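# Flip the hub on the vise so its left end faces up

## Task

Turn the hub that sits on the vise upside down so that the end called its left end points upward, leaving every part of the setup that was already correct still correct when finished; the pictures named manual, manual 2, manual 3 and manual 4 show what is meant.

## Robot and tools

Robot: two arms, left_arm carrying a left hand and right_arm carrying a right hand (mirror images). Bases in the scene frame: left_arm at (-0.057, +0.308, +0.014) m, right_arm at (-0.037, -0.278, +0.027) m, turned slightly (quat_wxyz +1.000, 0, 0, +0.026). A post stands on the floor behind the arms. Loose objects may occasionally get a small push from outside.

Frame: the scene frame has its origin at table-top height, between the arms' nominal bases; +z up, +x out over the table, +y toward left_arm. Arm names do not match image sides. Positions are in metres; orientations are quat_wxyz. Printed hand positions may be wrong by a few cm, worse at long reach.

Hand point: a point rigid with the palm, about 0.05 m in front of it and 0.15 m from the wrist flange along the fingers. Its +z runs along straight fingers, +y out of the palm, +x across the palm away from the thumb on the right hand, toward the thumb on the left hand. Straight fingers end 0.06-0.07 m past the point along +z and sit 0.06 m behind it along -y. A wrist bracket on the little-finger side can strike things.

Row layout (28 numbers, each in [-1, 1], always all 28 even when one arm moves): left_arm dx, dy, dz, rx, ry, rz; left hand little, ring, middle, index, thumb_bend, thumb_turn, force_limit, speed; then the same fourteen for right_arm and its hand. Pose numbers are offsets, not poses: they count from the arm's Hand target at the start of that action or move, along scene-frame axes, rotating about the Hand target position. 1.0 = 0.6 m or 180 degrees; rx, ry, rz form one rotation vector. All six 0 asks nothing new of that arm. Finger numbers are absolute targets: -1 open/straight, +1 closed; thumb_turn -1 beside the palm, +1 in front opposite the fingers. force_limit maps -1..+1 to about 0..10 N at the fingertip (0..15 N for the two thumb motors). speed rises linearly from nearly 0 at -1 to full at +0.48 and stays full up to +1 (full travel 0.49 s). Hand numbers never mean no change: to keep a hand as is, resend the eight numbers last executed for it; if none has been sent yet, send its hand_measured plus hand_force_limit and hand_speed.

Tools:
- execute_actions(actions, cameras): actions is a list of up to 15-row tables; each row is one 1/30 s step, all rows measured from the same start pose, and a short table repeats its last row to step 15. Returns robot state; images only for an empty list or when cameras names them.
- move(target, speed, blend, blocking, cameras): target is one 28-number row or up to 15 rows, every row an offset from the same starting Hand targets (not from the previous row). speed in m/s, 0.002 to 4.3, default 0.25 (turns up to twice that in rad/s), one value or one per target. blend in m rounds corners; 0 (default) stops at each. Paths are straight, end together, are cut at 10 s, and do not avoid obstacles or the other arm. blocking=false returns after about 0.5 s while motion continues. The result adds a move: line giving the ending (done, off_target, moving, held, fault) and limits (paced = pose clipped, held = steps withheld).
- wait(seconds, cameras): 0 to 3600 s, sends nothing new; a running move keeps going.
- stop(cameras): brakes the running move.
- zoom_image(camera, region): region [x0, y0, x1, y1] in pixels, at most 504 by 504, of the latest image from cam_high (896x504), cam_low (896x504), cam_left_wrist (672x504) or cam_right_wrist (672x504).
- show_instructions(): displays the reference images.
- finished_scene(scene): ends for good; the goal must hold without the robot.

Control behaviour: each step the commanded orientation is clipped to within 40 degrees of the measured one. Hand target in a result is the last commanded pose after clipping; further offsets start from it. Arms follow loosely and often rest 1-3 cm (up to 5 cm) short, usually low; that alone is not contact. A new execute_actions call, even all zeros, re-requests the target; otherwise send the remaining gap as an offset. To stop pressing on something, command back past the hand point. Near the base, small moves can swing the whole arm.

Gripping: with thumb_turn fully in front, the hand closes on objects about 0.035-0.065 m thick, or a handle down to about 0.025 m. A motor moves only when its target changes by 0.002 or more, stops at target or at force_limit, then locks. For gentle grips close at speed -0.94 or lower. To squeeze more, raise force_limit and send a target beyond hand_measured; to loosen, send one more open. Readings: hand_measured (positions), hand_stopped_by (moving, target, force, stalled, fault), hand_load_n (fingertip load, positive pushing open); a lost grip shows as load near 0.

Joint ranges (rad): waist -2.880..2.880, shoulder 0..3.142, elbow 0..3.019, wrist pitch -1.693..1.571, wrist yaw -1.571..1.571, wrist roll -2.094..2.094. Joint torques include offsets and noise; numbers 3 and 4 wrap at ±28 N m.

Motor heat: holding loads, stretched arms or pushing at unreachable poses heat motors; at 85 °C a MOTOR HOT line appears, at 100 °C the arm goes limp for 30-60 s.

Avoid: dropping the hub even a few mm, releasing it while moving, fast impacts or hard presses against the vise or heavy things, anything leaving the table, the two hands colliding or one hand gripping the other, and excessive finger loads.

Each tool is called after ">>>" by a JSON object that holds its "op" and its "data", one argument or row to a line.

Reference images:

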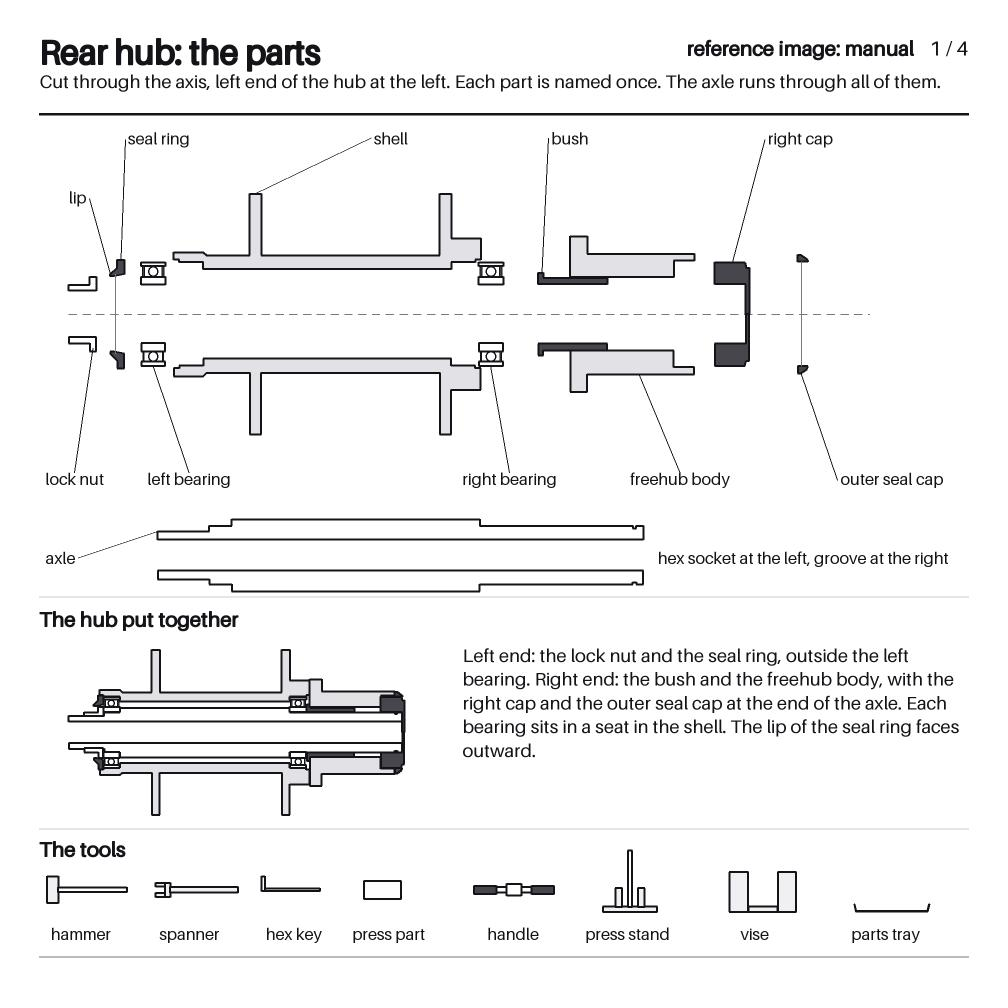

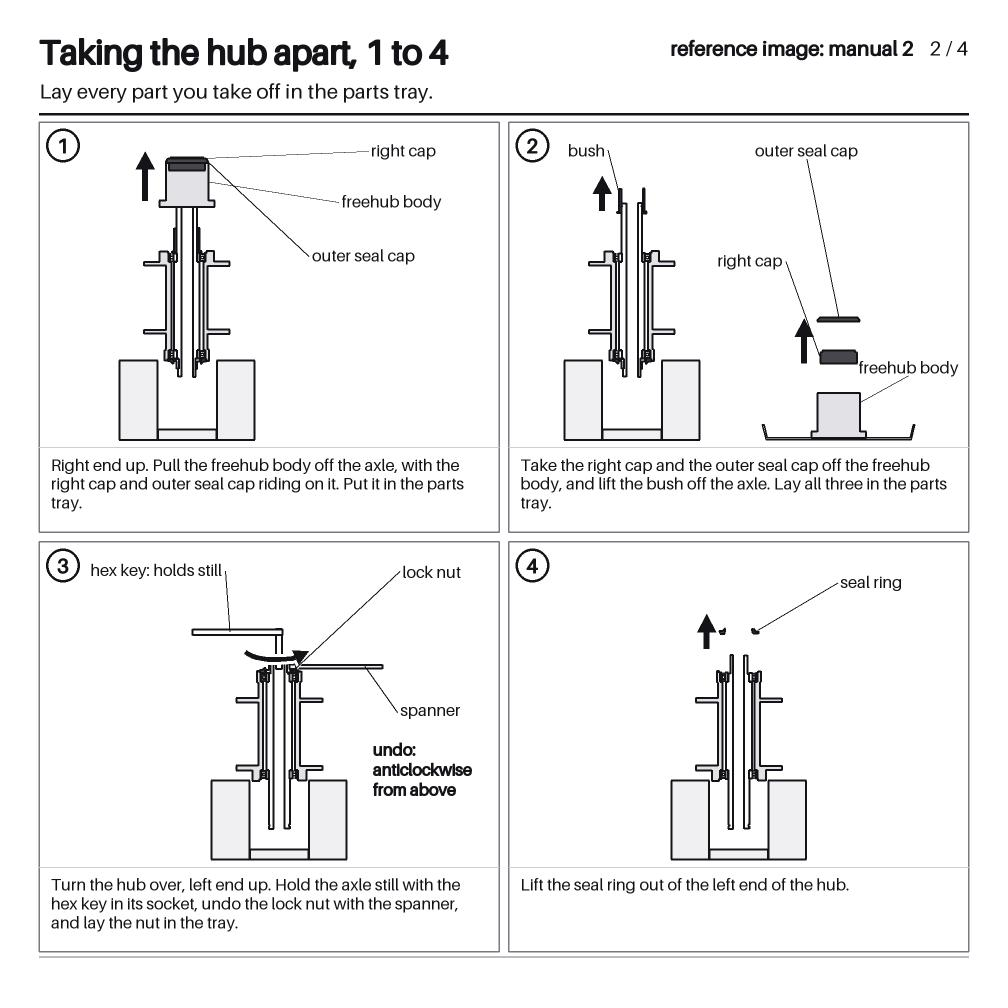

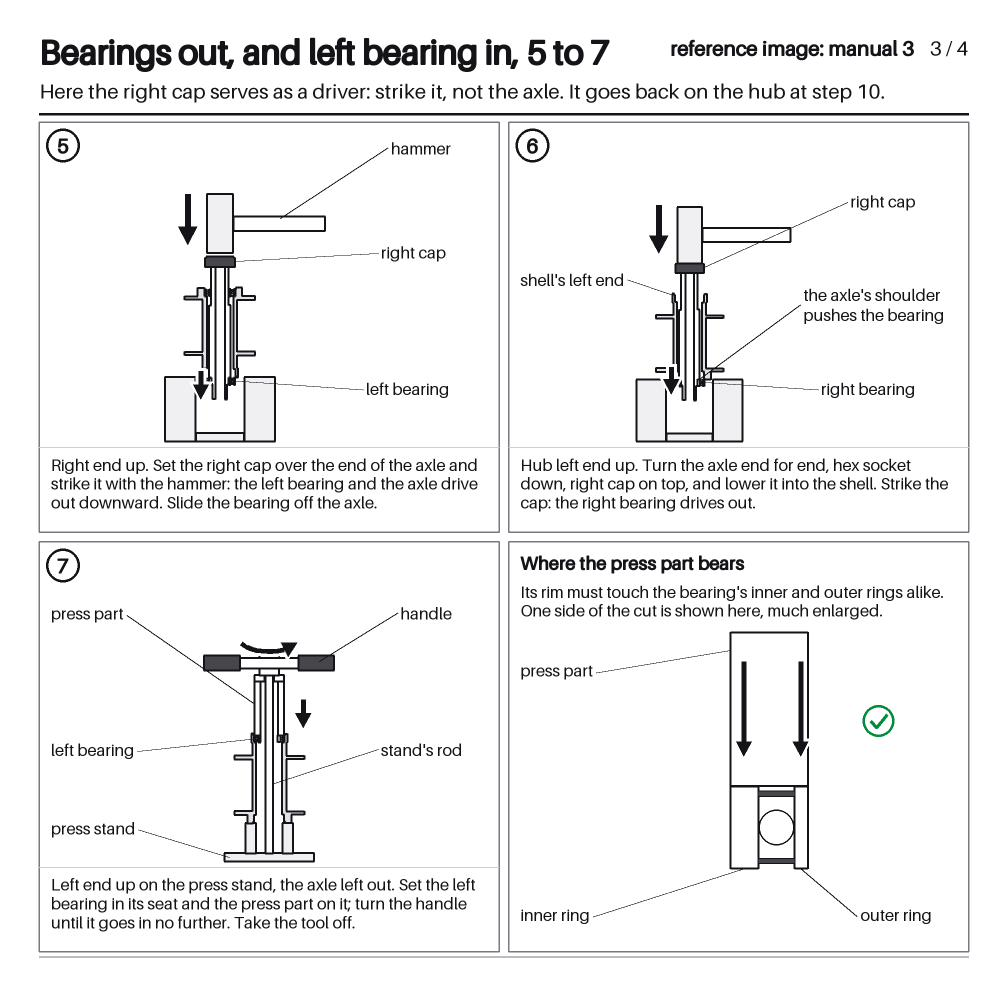

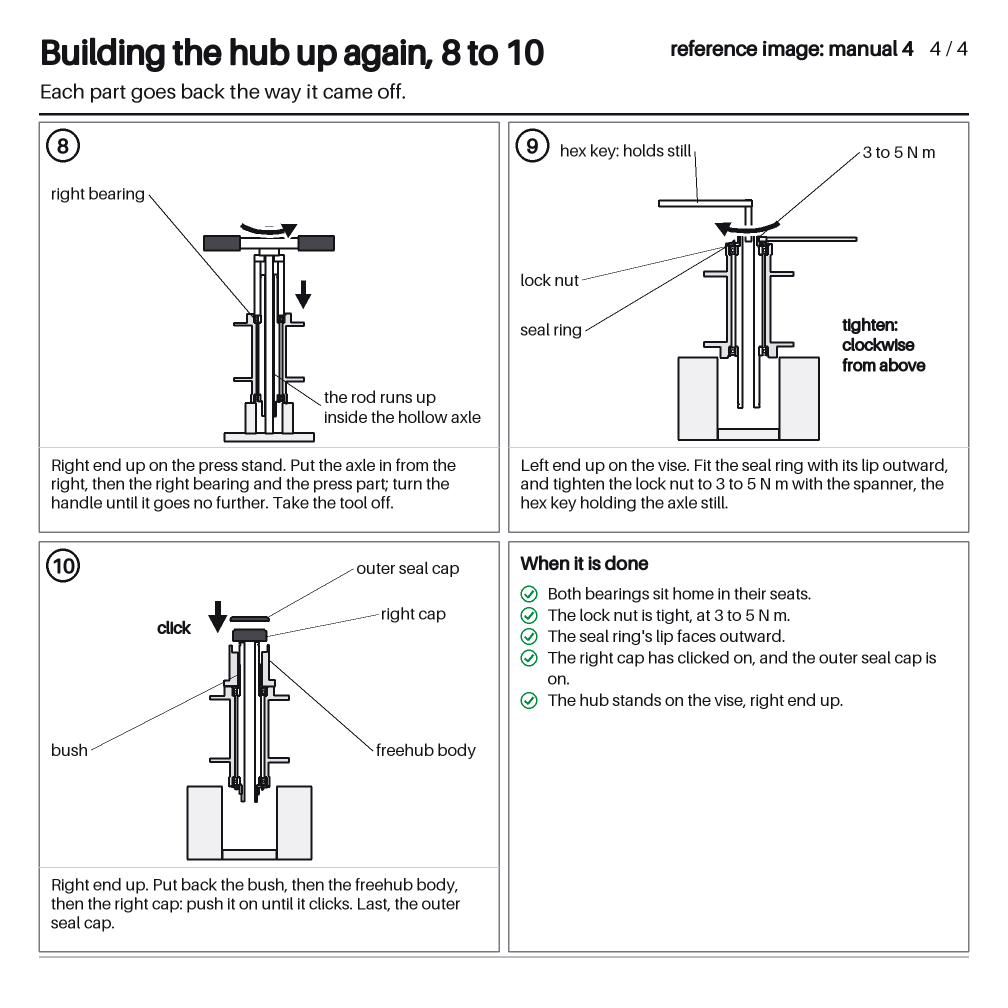

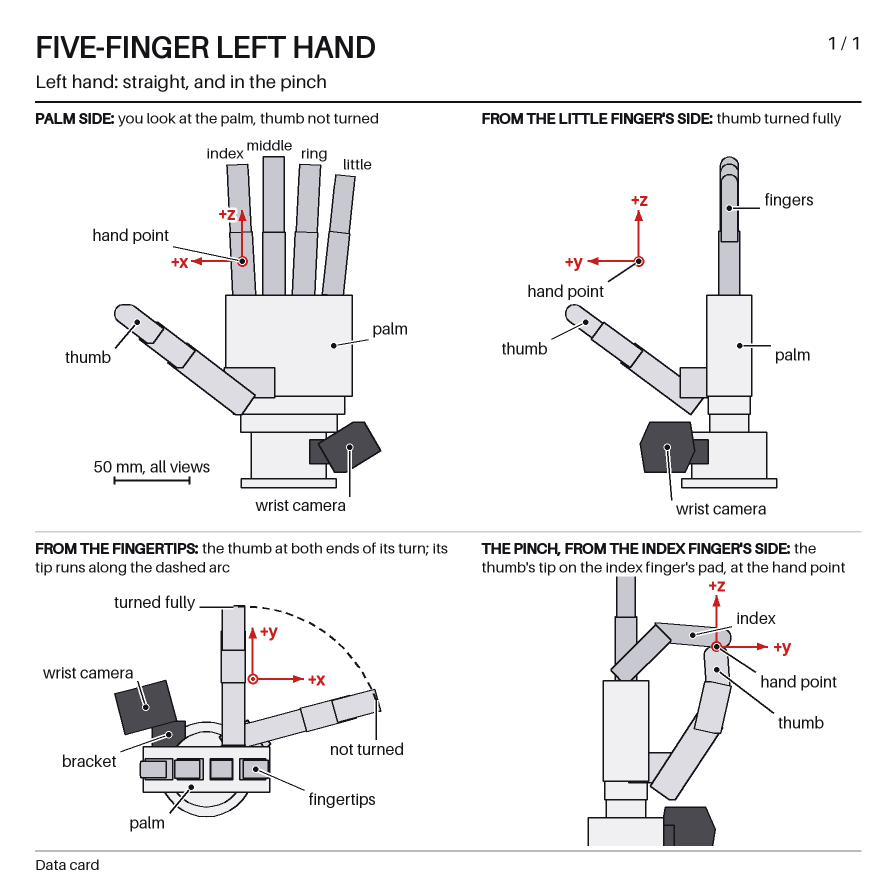

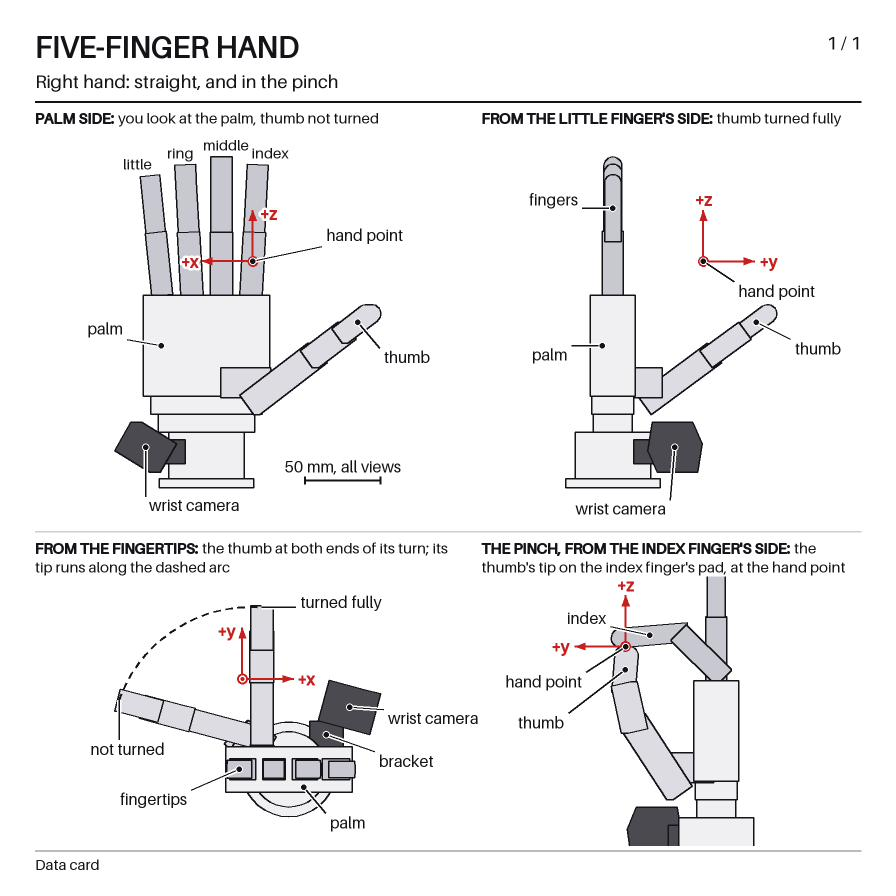

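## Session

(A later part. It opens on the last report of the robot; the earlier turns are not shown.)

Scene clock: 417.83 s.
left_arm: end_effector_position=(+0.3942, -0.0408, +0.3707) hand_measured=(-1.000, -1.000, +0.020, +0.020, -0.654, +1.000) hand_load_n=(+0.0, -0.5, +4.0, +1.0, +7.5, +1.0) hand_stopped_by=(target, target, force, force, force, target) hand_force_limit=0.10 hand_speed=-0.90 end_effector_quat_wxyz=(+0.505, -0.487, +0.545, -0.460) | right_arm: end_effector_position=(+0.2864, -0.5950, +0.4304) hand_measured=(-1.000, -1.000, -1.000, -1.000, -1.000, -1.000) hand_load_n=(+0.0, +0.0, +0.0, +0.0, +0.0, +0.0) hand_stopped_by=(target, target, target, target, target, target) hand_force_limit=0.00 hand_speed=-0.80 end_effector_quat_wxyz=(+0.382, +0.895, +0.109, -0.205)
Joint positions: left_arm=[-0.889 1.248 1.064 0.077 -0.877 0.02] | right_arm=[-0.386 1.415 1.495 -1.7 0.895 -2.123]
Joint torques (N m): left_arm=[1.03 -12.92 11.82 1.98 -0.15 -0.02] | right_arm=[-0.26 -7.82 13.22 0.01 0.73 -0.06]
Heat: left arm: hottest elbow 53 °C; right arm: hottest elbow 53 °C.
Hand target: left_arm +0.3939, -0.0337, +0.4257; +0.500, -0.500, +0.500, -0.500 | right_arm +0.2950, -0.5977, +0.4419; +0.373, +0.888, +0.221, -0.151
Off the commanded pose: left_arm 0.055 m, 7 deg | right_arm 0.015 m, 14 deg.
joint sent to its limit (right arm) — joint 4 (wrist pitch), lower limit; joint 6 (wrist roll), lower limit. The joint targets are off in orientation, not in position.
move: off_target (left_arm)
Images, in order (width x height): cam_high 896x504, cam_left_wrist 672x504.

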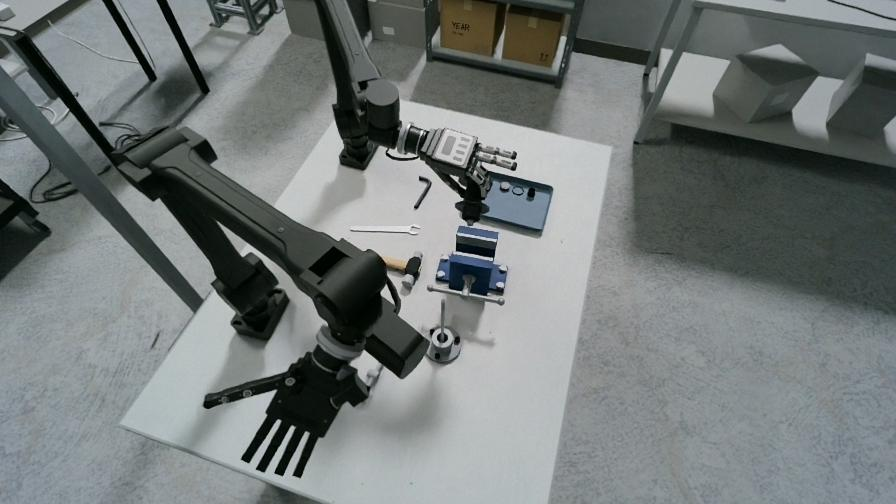

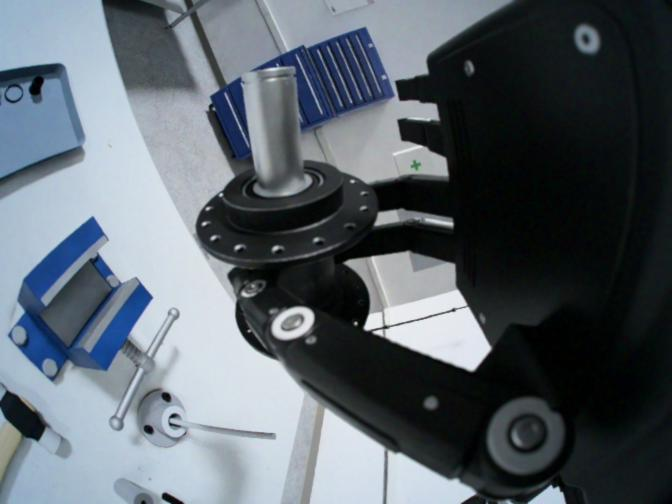

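>>> {"op": "zoom_image", "data": {
  "camera": "cam_left_wrist",
  "region": [160, 30, 500, 370]
}}

>>> {"op": "zoom_image", "data": {
  "camera": "cam_high",
  "region": [420, 100, 560, 240]
}}

Scaled by 1.482 from the camera's image (finer frame: 960x720).

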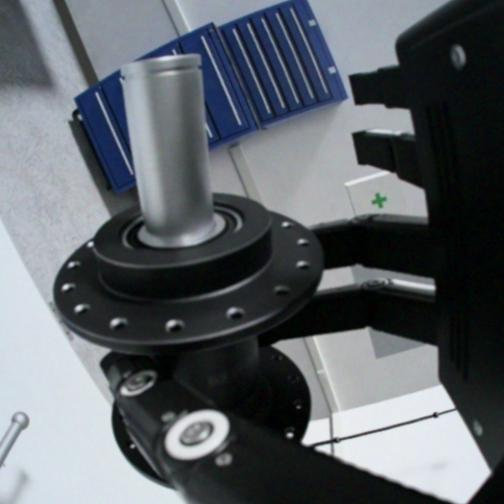

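Scaled by 3.600 from the camera's image (finer frame: 1280x720).

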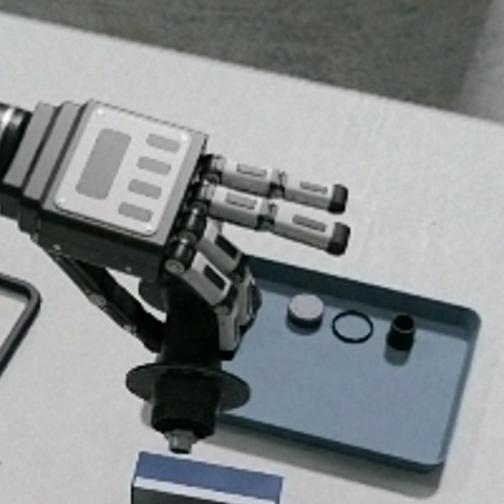

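>>> {"op": "execute_actions", "data": {
  "actions": [
    [[0,0,0,0,0,0,-1,-1,0.4,0.4,0.35,1,0.5,-0.9,0,0,0,0,0,0,-1,-1,-1,-1,-1,-1,0,-0.8]]
  ],
  "cameras": ["cam_left_wrist"]
}}

>>> {"op": "zoom_image", "data": {
  "camera": "cam_left_wrist",
  "region": [160, 30, 500, 370]
}}

Scene clock: 438.80 s.
left_arm: end_effector_position=(+0.3942, -0.0409, +0.3708) hand_measured=(-1.000, -1.000, +0.036, +0.064, -0.654, +1.000) hand_load_n=(-0.5, +0.0, +5.5, +8.0, +15.5, +0.0) hand_stopped_by=(target, target, force, force, force, target) hand_force_limit=0.50 hand_speed=-0.90 end_effector_quat_wxyz=(+0.504, -0.488, +0.544, -0.460) | right_arm: end_effector_position=(+0.2864, -0.5950, +0.4304) hand_measured=(-1.000, -1.000, -1.000, -1.000, -1.000, -1.000) hand_load_n=(+0.0, +0.0, +0.0, +0.0, +0.0, +0.0) hand_stopped_by=(target, target, target, target, target, target) hand_force_limit=0.00 hand_speed=-0.80 end_effector_quat_wxyz=(+0.382, +0.895, +0.109, -0.205)
Joint positions: left_arm=[-0.889 1.248 1.064 0.077 -0.877 0.019] | right_arm=[-0.386 1.415 1.495 -1.7 0.895 -2.123]
Joint torques (N m): left_arm=[0.91 -12.4 11.75 2.04 -0.13 -0.05] | right_arm=[-0.09 -7.59 13.16 0.05 0.68 -0.08]
Heat: left arm: hottest elbow 52 °C; right arm: hottest elbow 54 °C.
Hand target: left_arm +0.3939, -0.0337, +0.4257; +0.500, -0.500, +0.501, -0.500 | right_arm +0.2950, -0.5977, +0.4419; +0.373, +0.888, +0.221, -0.151
Off the commanded pose: left_arm 0.055 m, 7 deg | right_arm 0.015 m, 14 deg.
joint sent to its limit (right arm) — joint 4 (wrist pitch), lower limit; joint 6 (wrist roll), lower limit. The joint targets are off in orientation, not in position.

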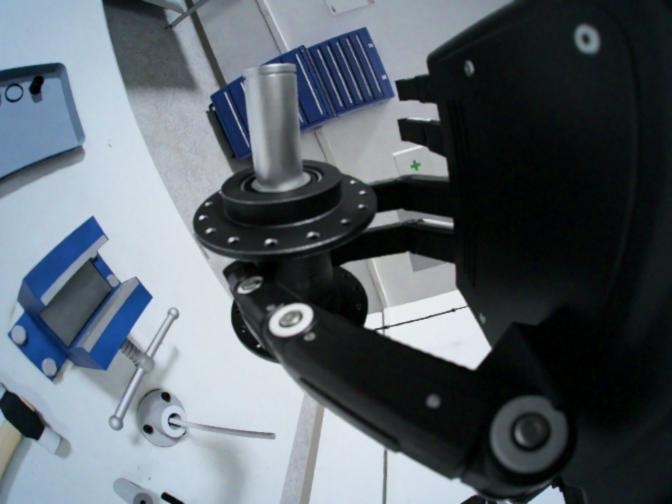

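Scaled by 1.482 from the camera's image (finer frame: 960x720).

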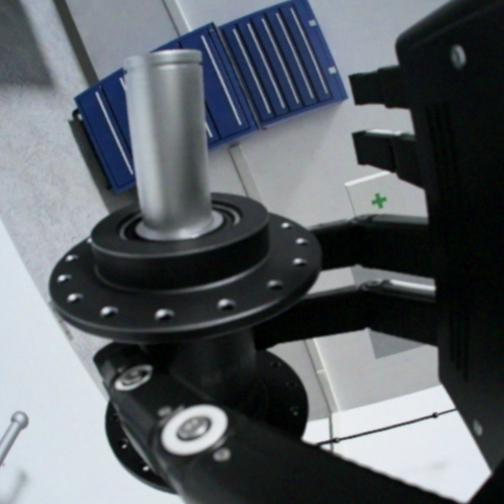

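>>> {"op": "move", "data": {
  "target": [
    [0,0,0,-0.25,0,0,-1,-1,0.4,0.4,0.35,1,0.5,-0.9,0,0,0,0,0,0,-1,-1,-1,-1,-1,-1,0,-0.8],
    [0,0,0,-0.5,0,0,-1,-1,0.4,0.4,0.35,1,0.5,-0.9,0,0,0,0,0,0,-1,-1,-1,-1,-1,-1,0,-0.8]
  ],
  "speed": 0.2,
  "blend": 0.05,
  "cameras": ["cam_left_wrist","cam_high","cam_low"]
}}

Scene clock: 447.37 s.
left_arm: end_effector_position=(+0.3948, -0.0327, +0.3726) hand_measured=(-1.000, -1.000, +0.036, +0.064, -0.654, +1.000) hand_load_n=(+0.0, -0.5, +8.0, +6.5, +15.0, -0.5) hand_stopped_by=(target, target, force, force, force, target) hand_force_limit=0.50 hand_speed=-0.90 end_effector_quat_wxyz=(-0.047, +0.732, -0.049, +0.678) | right_arm: end_effector_position=(+0.2864, -0.5950, +0.4304) hand_measured=(-1.000, -1.000, -1.000, -1.000, -1.000, -1.000) hand_load_n=(+0.0, +0.0, +0.0, +0.0, +0.0, +0.0) hand_stopped_by=(target, target, target, target, target, target) hand_force_limit=0.00 hand_speed=-0.80 end_effector_quat_wxyz=(+0.382, +0.895, +0.109, -0.205)
Joint positions: left_arm=[-0.825 1.21 0.811 0.286 -0.822 -1.518] | right_arm=[-0.386 1.415 1.495 -1.7 0.895 -2.123]
Joint torques (N m): left_arm=[-0.38 -9.17 11.48 3.4 -0.23 -0.43] | right_arm=[0.5 -7.82 13.27 0.09 0.69 -0.12]
Heat: left arm: hottest elbow 53 °C; right arm: hottest elbow 54 °C.
Hand target: left_arm +0.3938, -0.0338, +0.4257; +0.000, +0.707, +0.000, +0.708 | right_arm +0.2950, -0.5977, +0.4419; +0.373, +0.888, +0.221, -0.151
Off the commanded pose: left_arm 0.053 m, 9 deg | right_arm 0.015 m, 14 deg.
joint sent to its limit (right arm) — joint 4 (wrist pitch), lower limit; joint 6 (wrist roll), lower limit. The joint targets are off in orientation, not in position.
move: off_target (left_arm)
Images, in order (width x height): cam_high 896x504, cam_low 896x504, cam_left_wrist 672x504.

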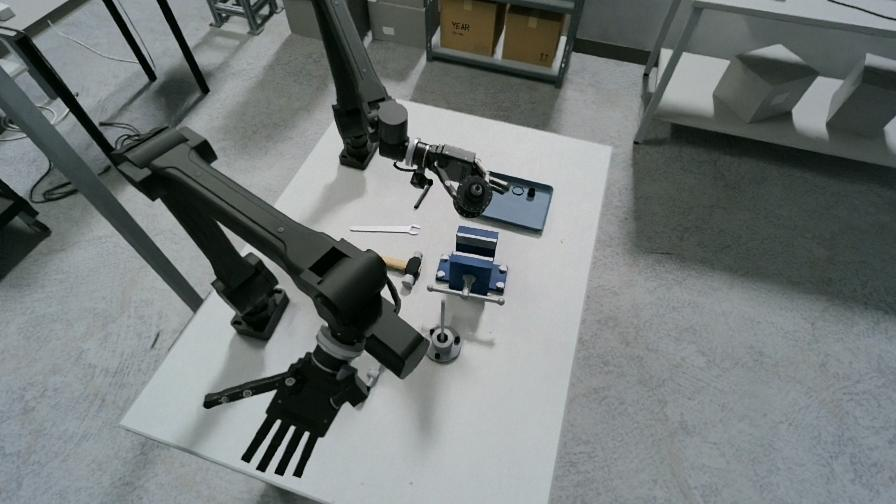

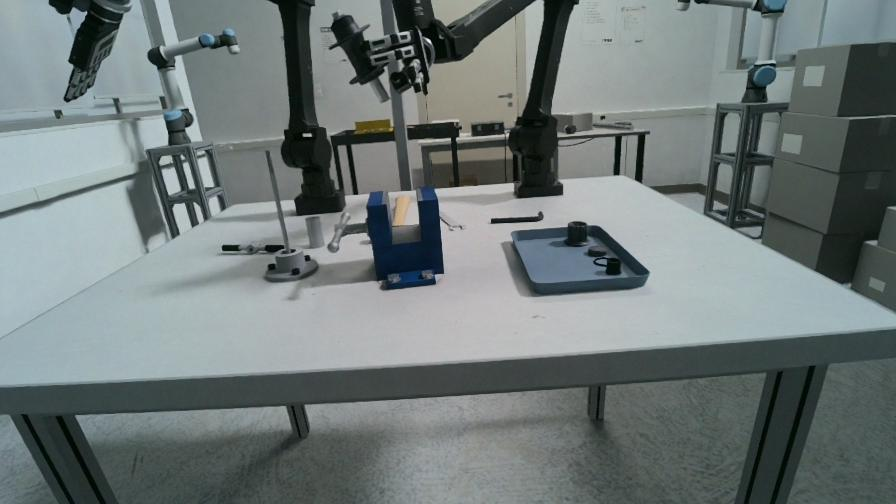

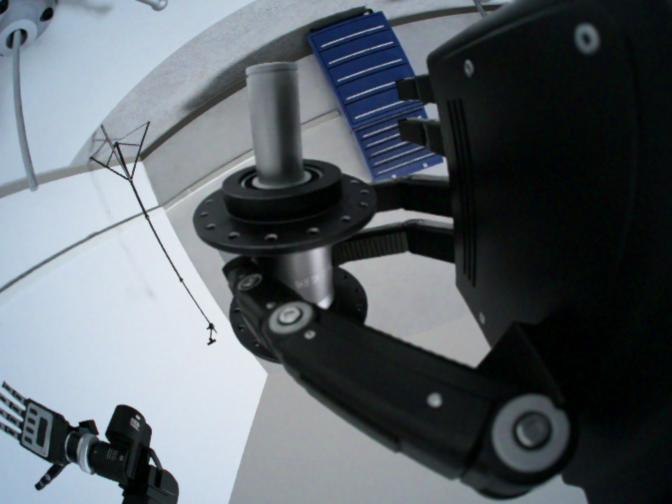

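>>> {"op": "zoom_image", "data": {
  "camera": "cam_low",
  "region": [320, 0, 460, 130]
}}

>>> {"op": "zoom_image", "data": {
  "camera": "cam_high",
  "region": [410, 120, 540, 250]
}}

Scaled by 3.600 from the camera's image (finer frame: 1280x720).

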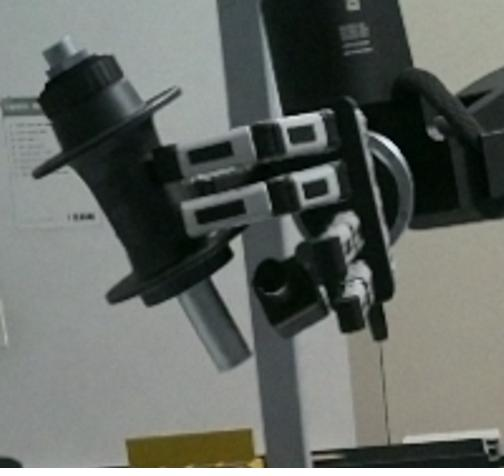

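Scaled by 3.877 from the camera's image (finer frame: 1280x720).

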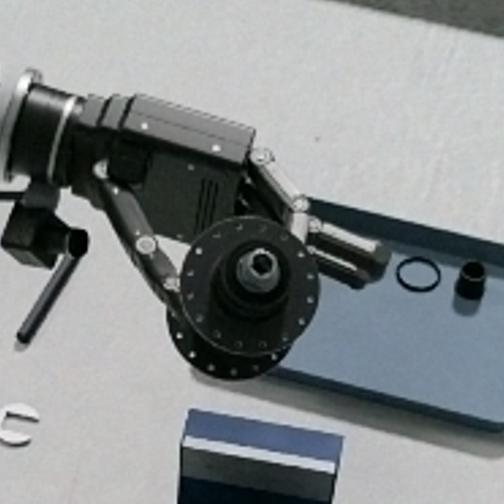

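>>> {"op": "move", "data": {
  "target": [0,0.0333,-0.0833,-0.06,-0.05,0,-1,-1,0.4,0.4,0.35,1,0.5,-0.9,0,0,0,0,0,0,-1,-1,-1,-1,-1,-1,0,-0.8],
  "speed": 0.08,
  "cameras": ["cam_left_wrist","cam_high","cam_low"]
}}

>>> {"op": "zoom_image", "data": {
  "camera": "cam_low",
  "region": [330, 60, 470, 230]
}}

>>> {"op": "zoom_image", "data": {
  "camera": "cam_high",
  "region": [410, 150, 540, 300]
}}

Scene clock: 492.50 s.
left_arm: end_effector_position=(+0.3920, -0.0205, +0.3291) hand_measured=(-1.000, -1.000, +0.036, +0.064, -0.654, +1.000) hand_load_n=(+0.0, +0.0, +8.0, +6.0, +15.5, -0.5) hand_stopped_by=(target, target, force, force, force, target) hand_force_limit=0.50 hand_speed=-0.90 end_effector_quat_wxyz=(+0.024, +0.678, +0.019, +0.735) | right_arm: end_effector_position=(+0.2864, -0.5950, +0.4304) hand_measured=(-1.000, -1.000, -1.000, -1.000, -1.000, -1.000) hand_load_n=(+0.0, +0.0, +0.0, +0.0, +0.0, +0.0) hand_stopped_by=(target, target, target, target, target, target) hand_force_limit=0.00 hand_speed=-0.80 end_effector_quat_wxyz=(+0.382, +0.895, +0.109, -0.205)
Joint positions: left_arm=[-0.807 1.384 0.642 0.859 -0.799 -1.548] | right_arm=[-0.386 1.415 1.495 -1.7 0.895 -2.123]
Joint torques (N m): left_arm=[1.08 -10.05 9.48 3.22 0.23 -0.35] | right_arm=[0.38 -8.53 13.22 0.08 0.68 -0.11]
Heat: left arm: hottest elbow 54 °C; right arm: hottest elbow 54 °C.
Hand target: left_arm +0.3938, -0.0139, +0.3756; +0.067, +0.646, +0.066, +0.758 | right_arm +0.2950, -0.5977, +0.4419; +0.373, +0.888, +0.221, -0.151
Off the commanded pose: left_arm 0.047 m, 9 deg | right_arm 0.015 m, 14 deg.
joint sent to its limit (right arm) — joint 4 (wrist pitch), lower limit; joint 6 (wrist roll), lower limit. The joint targets are off in orientation, not in position.
move: off_target (left_arm)
Images, in order (width x height): cam_high 896x504, cam_low 896x504, cam_left_wrist 672x504.

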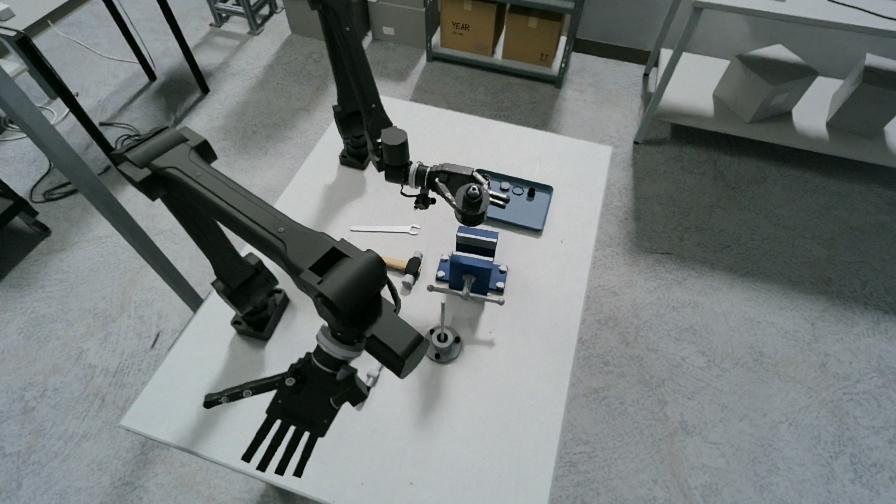

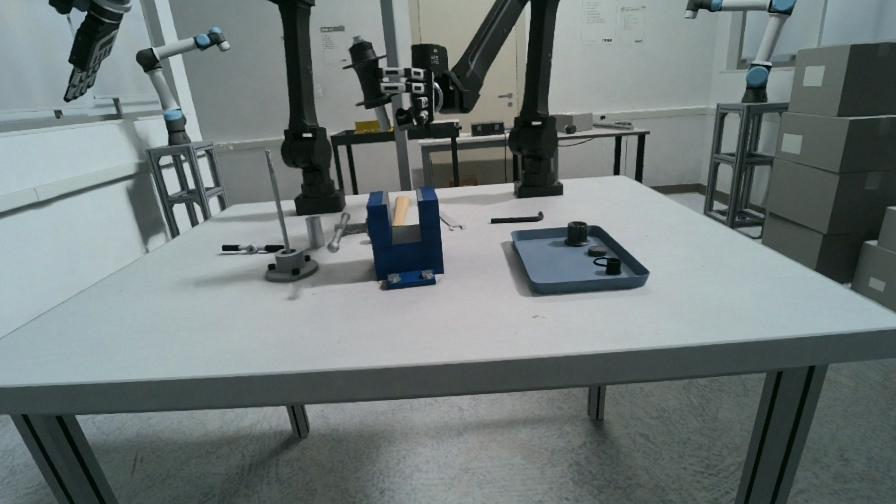

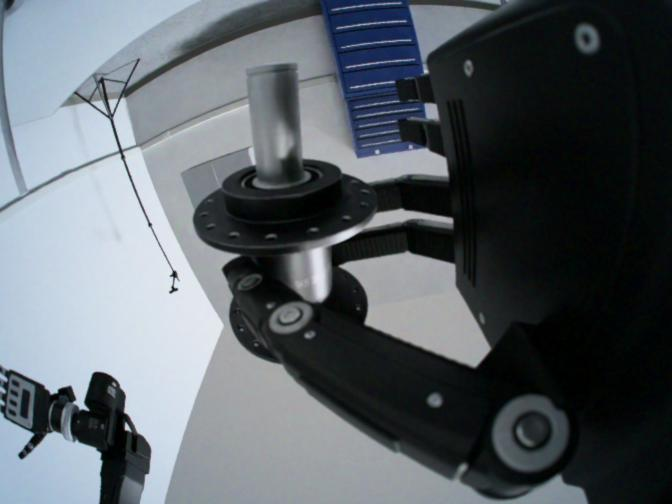

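Scaled by 2.965 from the camera's image (finer frame: 1280x720).

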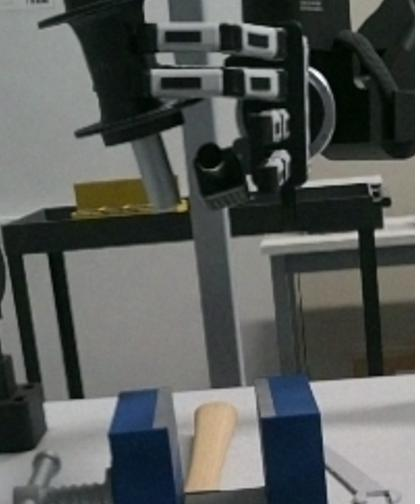

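Scaled by 3.360 from the camera's image (finer frame: 1280x720).

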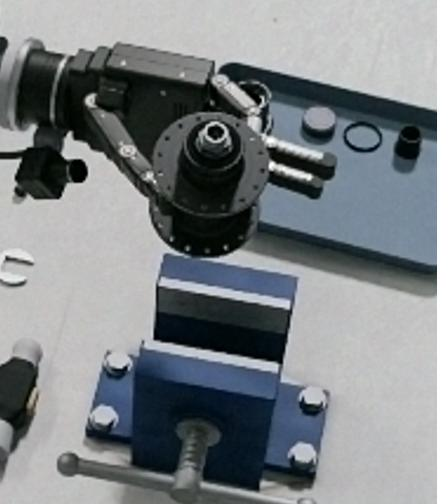

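>>> {"op": "move", "data": {
  "target": [0.02,-0.005,-0.125,0,0,-0.035,-1,-1,0.4,0.4,0.35,1,0.5,-0.9,0,0,0,0,0,0,-1,-1,-1,-1,-1,-1,0,-0.8],
  "speed": 0.06,
  "cameras": ["cam_left_wrist","cam_high","cam_low"]
}}

>>> {"op": "zoom_image", "data": {
  "camera": "cam_low",
  "region": [330, 80, 470, 230]
}}

>>> {"op": "zoom_image", "data": {
  "camera": "cam_high",
  "region": [410, 170, 540, 310]
}}

Scene clock: 527.80 s.
left_arm: end_effector_position=(+0.4024, -0.0219, +0.2555) hand_measured=(-1.000, -1.000, +0.036, +0.064, -0.654, +1.000) hand_load_n=(+0.0, +0.0, +8.0, +6.0, +15.5, -1.0) hand_stopped_by=(target, target, force, force, force, target) hand_force_limit=0.50 hand_speed=-0.90 end_effector_quat_wxyz=(+0.068, +0.682, -0.013, +0.728) | right_arm: end_effector_position=(+0.2864, -0.5950, +0.4304) hand_measured=(-1.000, -1.000, -1.000, -1.000, -1.000, -1.000) hand_load_n=(+0.0, +0.0, +0.0, +0.0, +0.0, +0.0) hand_stopped_by=(target, target, target, target, target, target) hand_force_limit=0.00 hand_speed=-0.80 end_effector_quat_wxyz=(+0.382, +0.895, +0.109, -0.205)
Joint positions: left_arm=[-0.739 1.578 0.578 1.085 -0.625 -1.596] | right_arm=[-0.386 1.415 1.495 -1.7 0.895 -2.123]
Joint torques (N m): left_arm=[1.03 -11.22 7.84 3.69 0.2 -0.4] | right_arm=[0.21 -7.71 13.16 0.14 0.71 -0.1]
Motor temperatures (°C): left_arm=[31 35 54 36 34 32] | right_arm=[32 36 55 30 37 33]
Heat: left arm: hottest elbow 54 °C; right arm: hottest elbow 55 °C.
Hand target: left_arm +0.4058, -0.0168, +0.3008; +0.108, +0.649, +0.031, +0.753 | right_arm +0.2950, -0.5977, +0.4419; +0.373, +0.888, +0.221, -0.151
Off the commanded pose: left_arm 0.045 m, 8 deg | right_arm 0.015 m, 14 deg.
joint sent to its limit (right arm) — joint 4 (wrist pitch), lower limit; joint 6 (wrist roll), lower limit. The joint targets are off in orientation, not in position.
move: off_target (left_arm)
Images, in order (width x height): cam_high 896x504, cam_low 896x504, cam_left_wrist 672x504.

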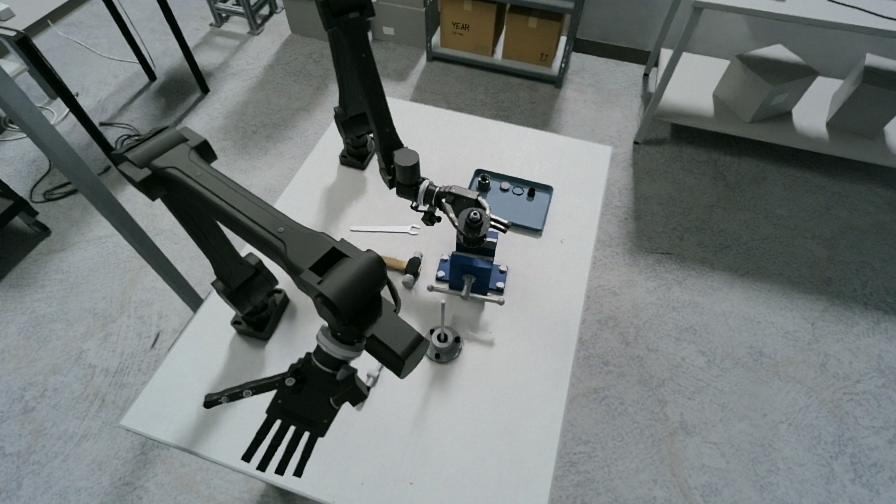

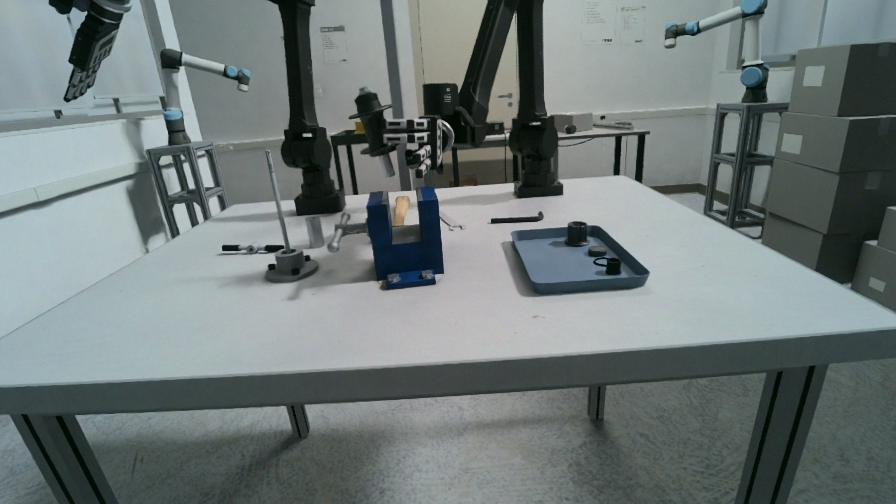

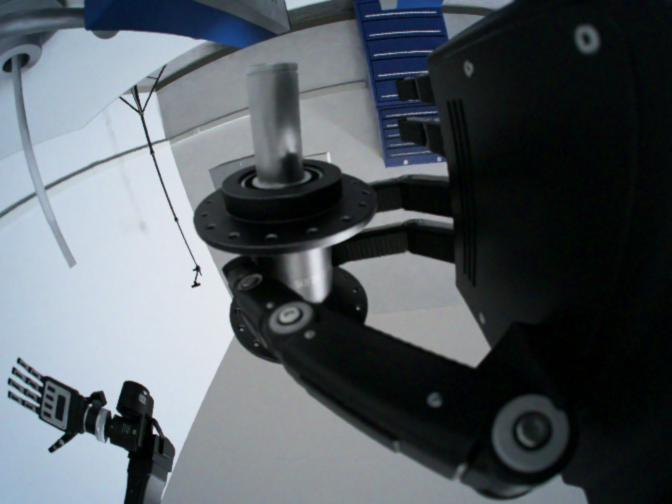

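Scaled by 3.360 from the camera's image (finer frame: 1280x720).

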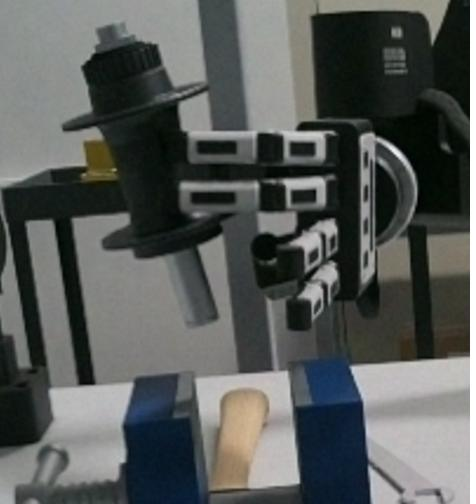

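Scaled by 3.600 from the camera's image (finer frame: 1280x720).

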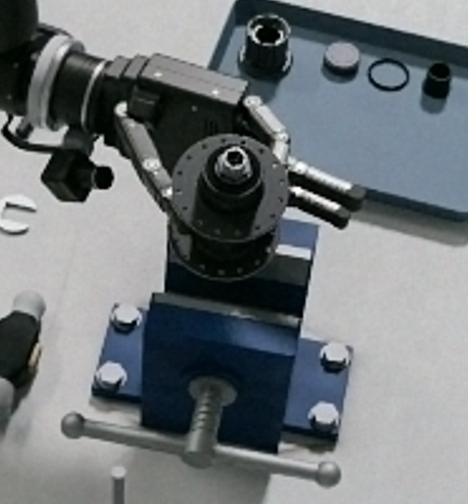

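>>> {"op": "move", "data": {
  "target": [0.005,0.025,0,0,0,0,-1,-1,0.4,0.4,0.35,1,0.5,-0.9,0,0,0,0,0,0,-1,-1,-1,-1,-1,-1,0,-0.8],
  "speed": 0.05,
  "cameras": ["cam_high","cam_low"]
}}

>>> {"op": "zoom_image", "data": {
  "camera": "cam_low",
  "region": [340, 110, 460, 230]
}}

>>> {"op": "zoom_image", "data": {
  "camera": "cam_high",
  "region": [410, 170, 540, 310]
}}

Scene clock: 551.43 s.
left_arm: end_effector_position=(+0.4080, -0.0067, +0.2476) hand_measured=(-1.000, -1.000, +0.036, +0.064, -0.654, +1.000) hand_load_n=(+0.0, +0.0, +8.5, +6.5, +15.0, -0.5) hand_stopped_by=(target, target, force, force, force, target) hand_force_limit=0.50 hand_speed=-0.90 end_effector_quat_wxyz=(+0.065, +0.687, -0.013, +0.724) | right_arm: end_effector_position=(+0.2864, -0.5950, +0.4304) hand_measured=(-1.000, -1.000, -1.000, -1.000, -1.000, -1.000) hand_load_n=(+0.0, +0.0, +0.5, +0.0, +0.0, +0.0) hand_stopped_by=(target, target, target, target, target, target) hand_force_limit=0.00 hand_speed=-0.80 end_effector_quat_wxyz=(+0.382, +0.895, +0.109, -0.205)
Joint positions: left_arm=[-0.7 1.578 0.559 1.087 -0.59 -1.604] | right_arm=[-0.386 1.415 1.495 -1.7 0.895 -2.123]
Joint torques (N m): left_arm=[1.08 -12.22 7.54 3.56 0.11 -0.3] | right_arm=[0.91 -8.18 13.22 0.01 0.72 -0.1]
Motor temperatures (°C): left_arm=[31 36 52 36 34 32] | right_arm=[32 36 55 30 37 33]
Heat: left arm: hottest elbow 52 °C; right arm: hottest elbow 55 °C.
Hand target: left_arm +0.4088, -0.0018, +0.3009; +0.108, +0.648, +0.031, +0.753 | right_arm +0.2950, -0.5977, +0.4419; +0.373, +0.888, +0.221, -0.151
Off the commanded pose: left_arm 0.053 m, 9 deg | right_arm 0.015 m, 14 deg.
joint sent to its limit (right arm) — joint 4 (wrist pitch), lower limit; joint 6 (wrist roll), lower limit. The joint targets are off in orientation, not in position.
move: off_target (left_arm)

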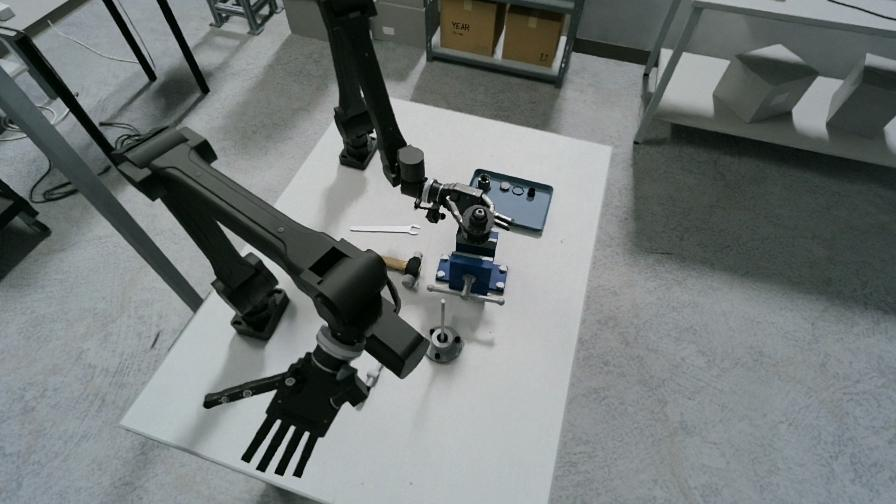

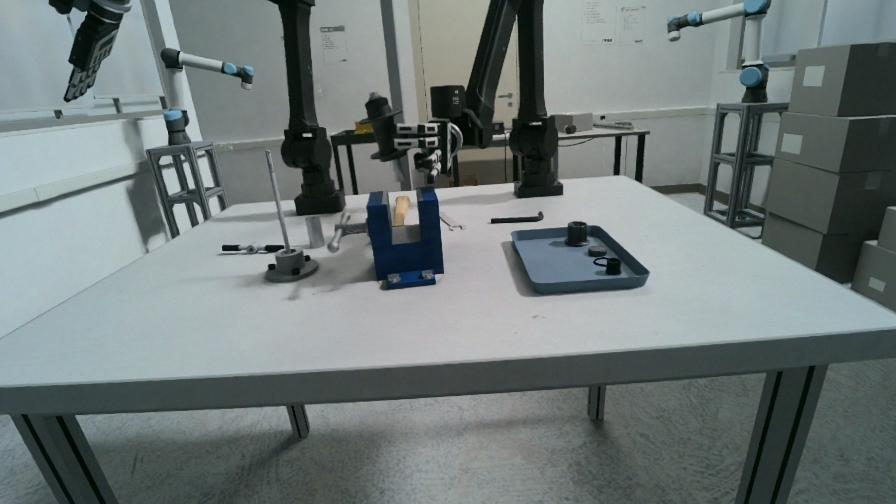

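Scaled by 4.200 from the camera's image (finer frame: 1280x720).

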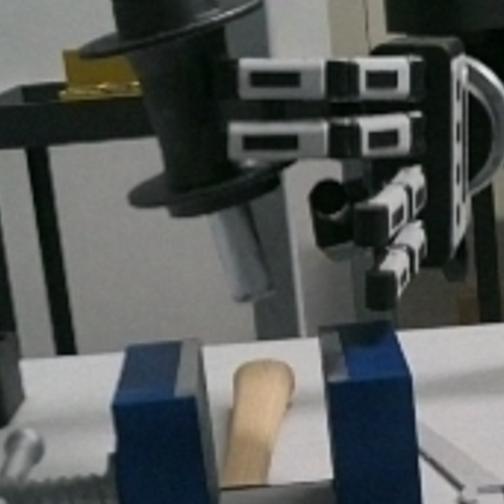

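Scaled by 3.600 from the camera's image (finer frame: 1280x720).

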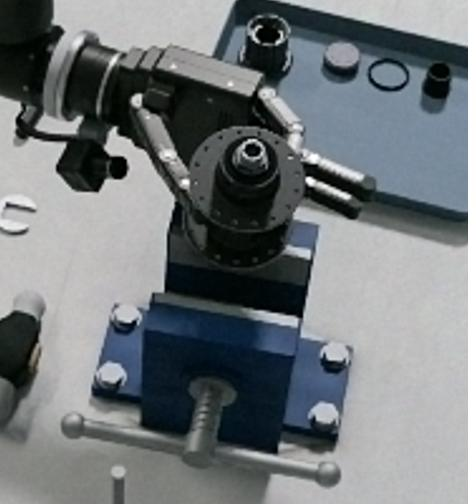

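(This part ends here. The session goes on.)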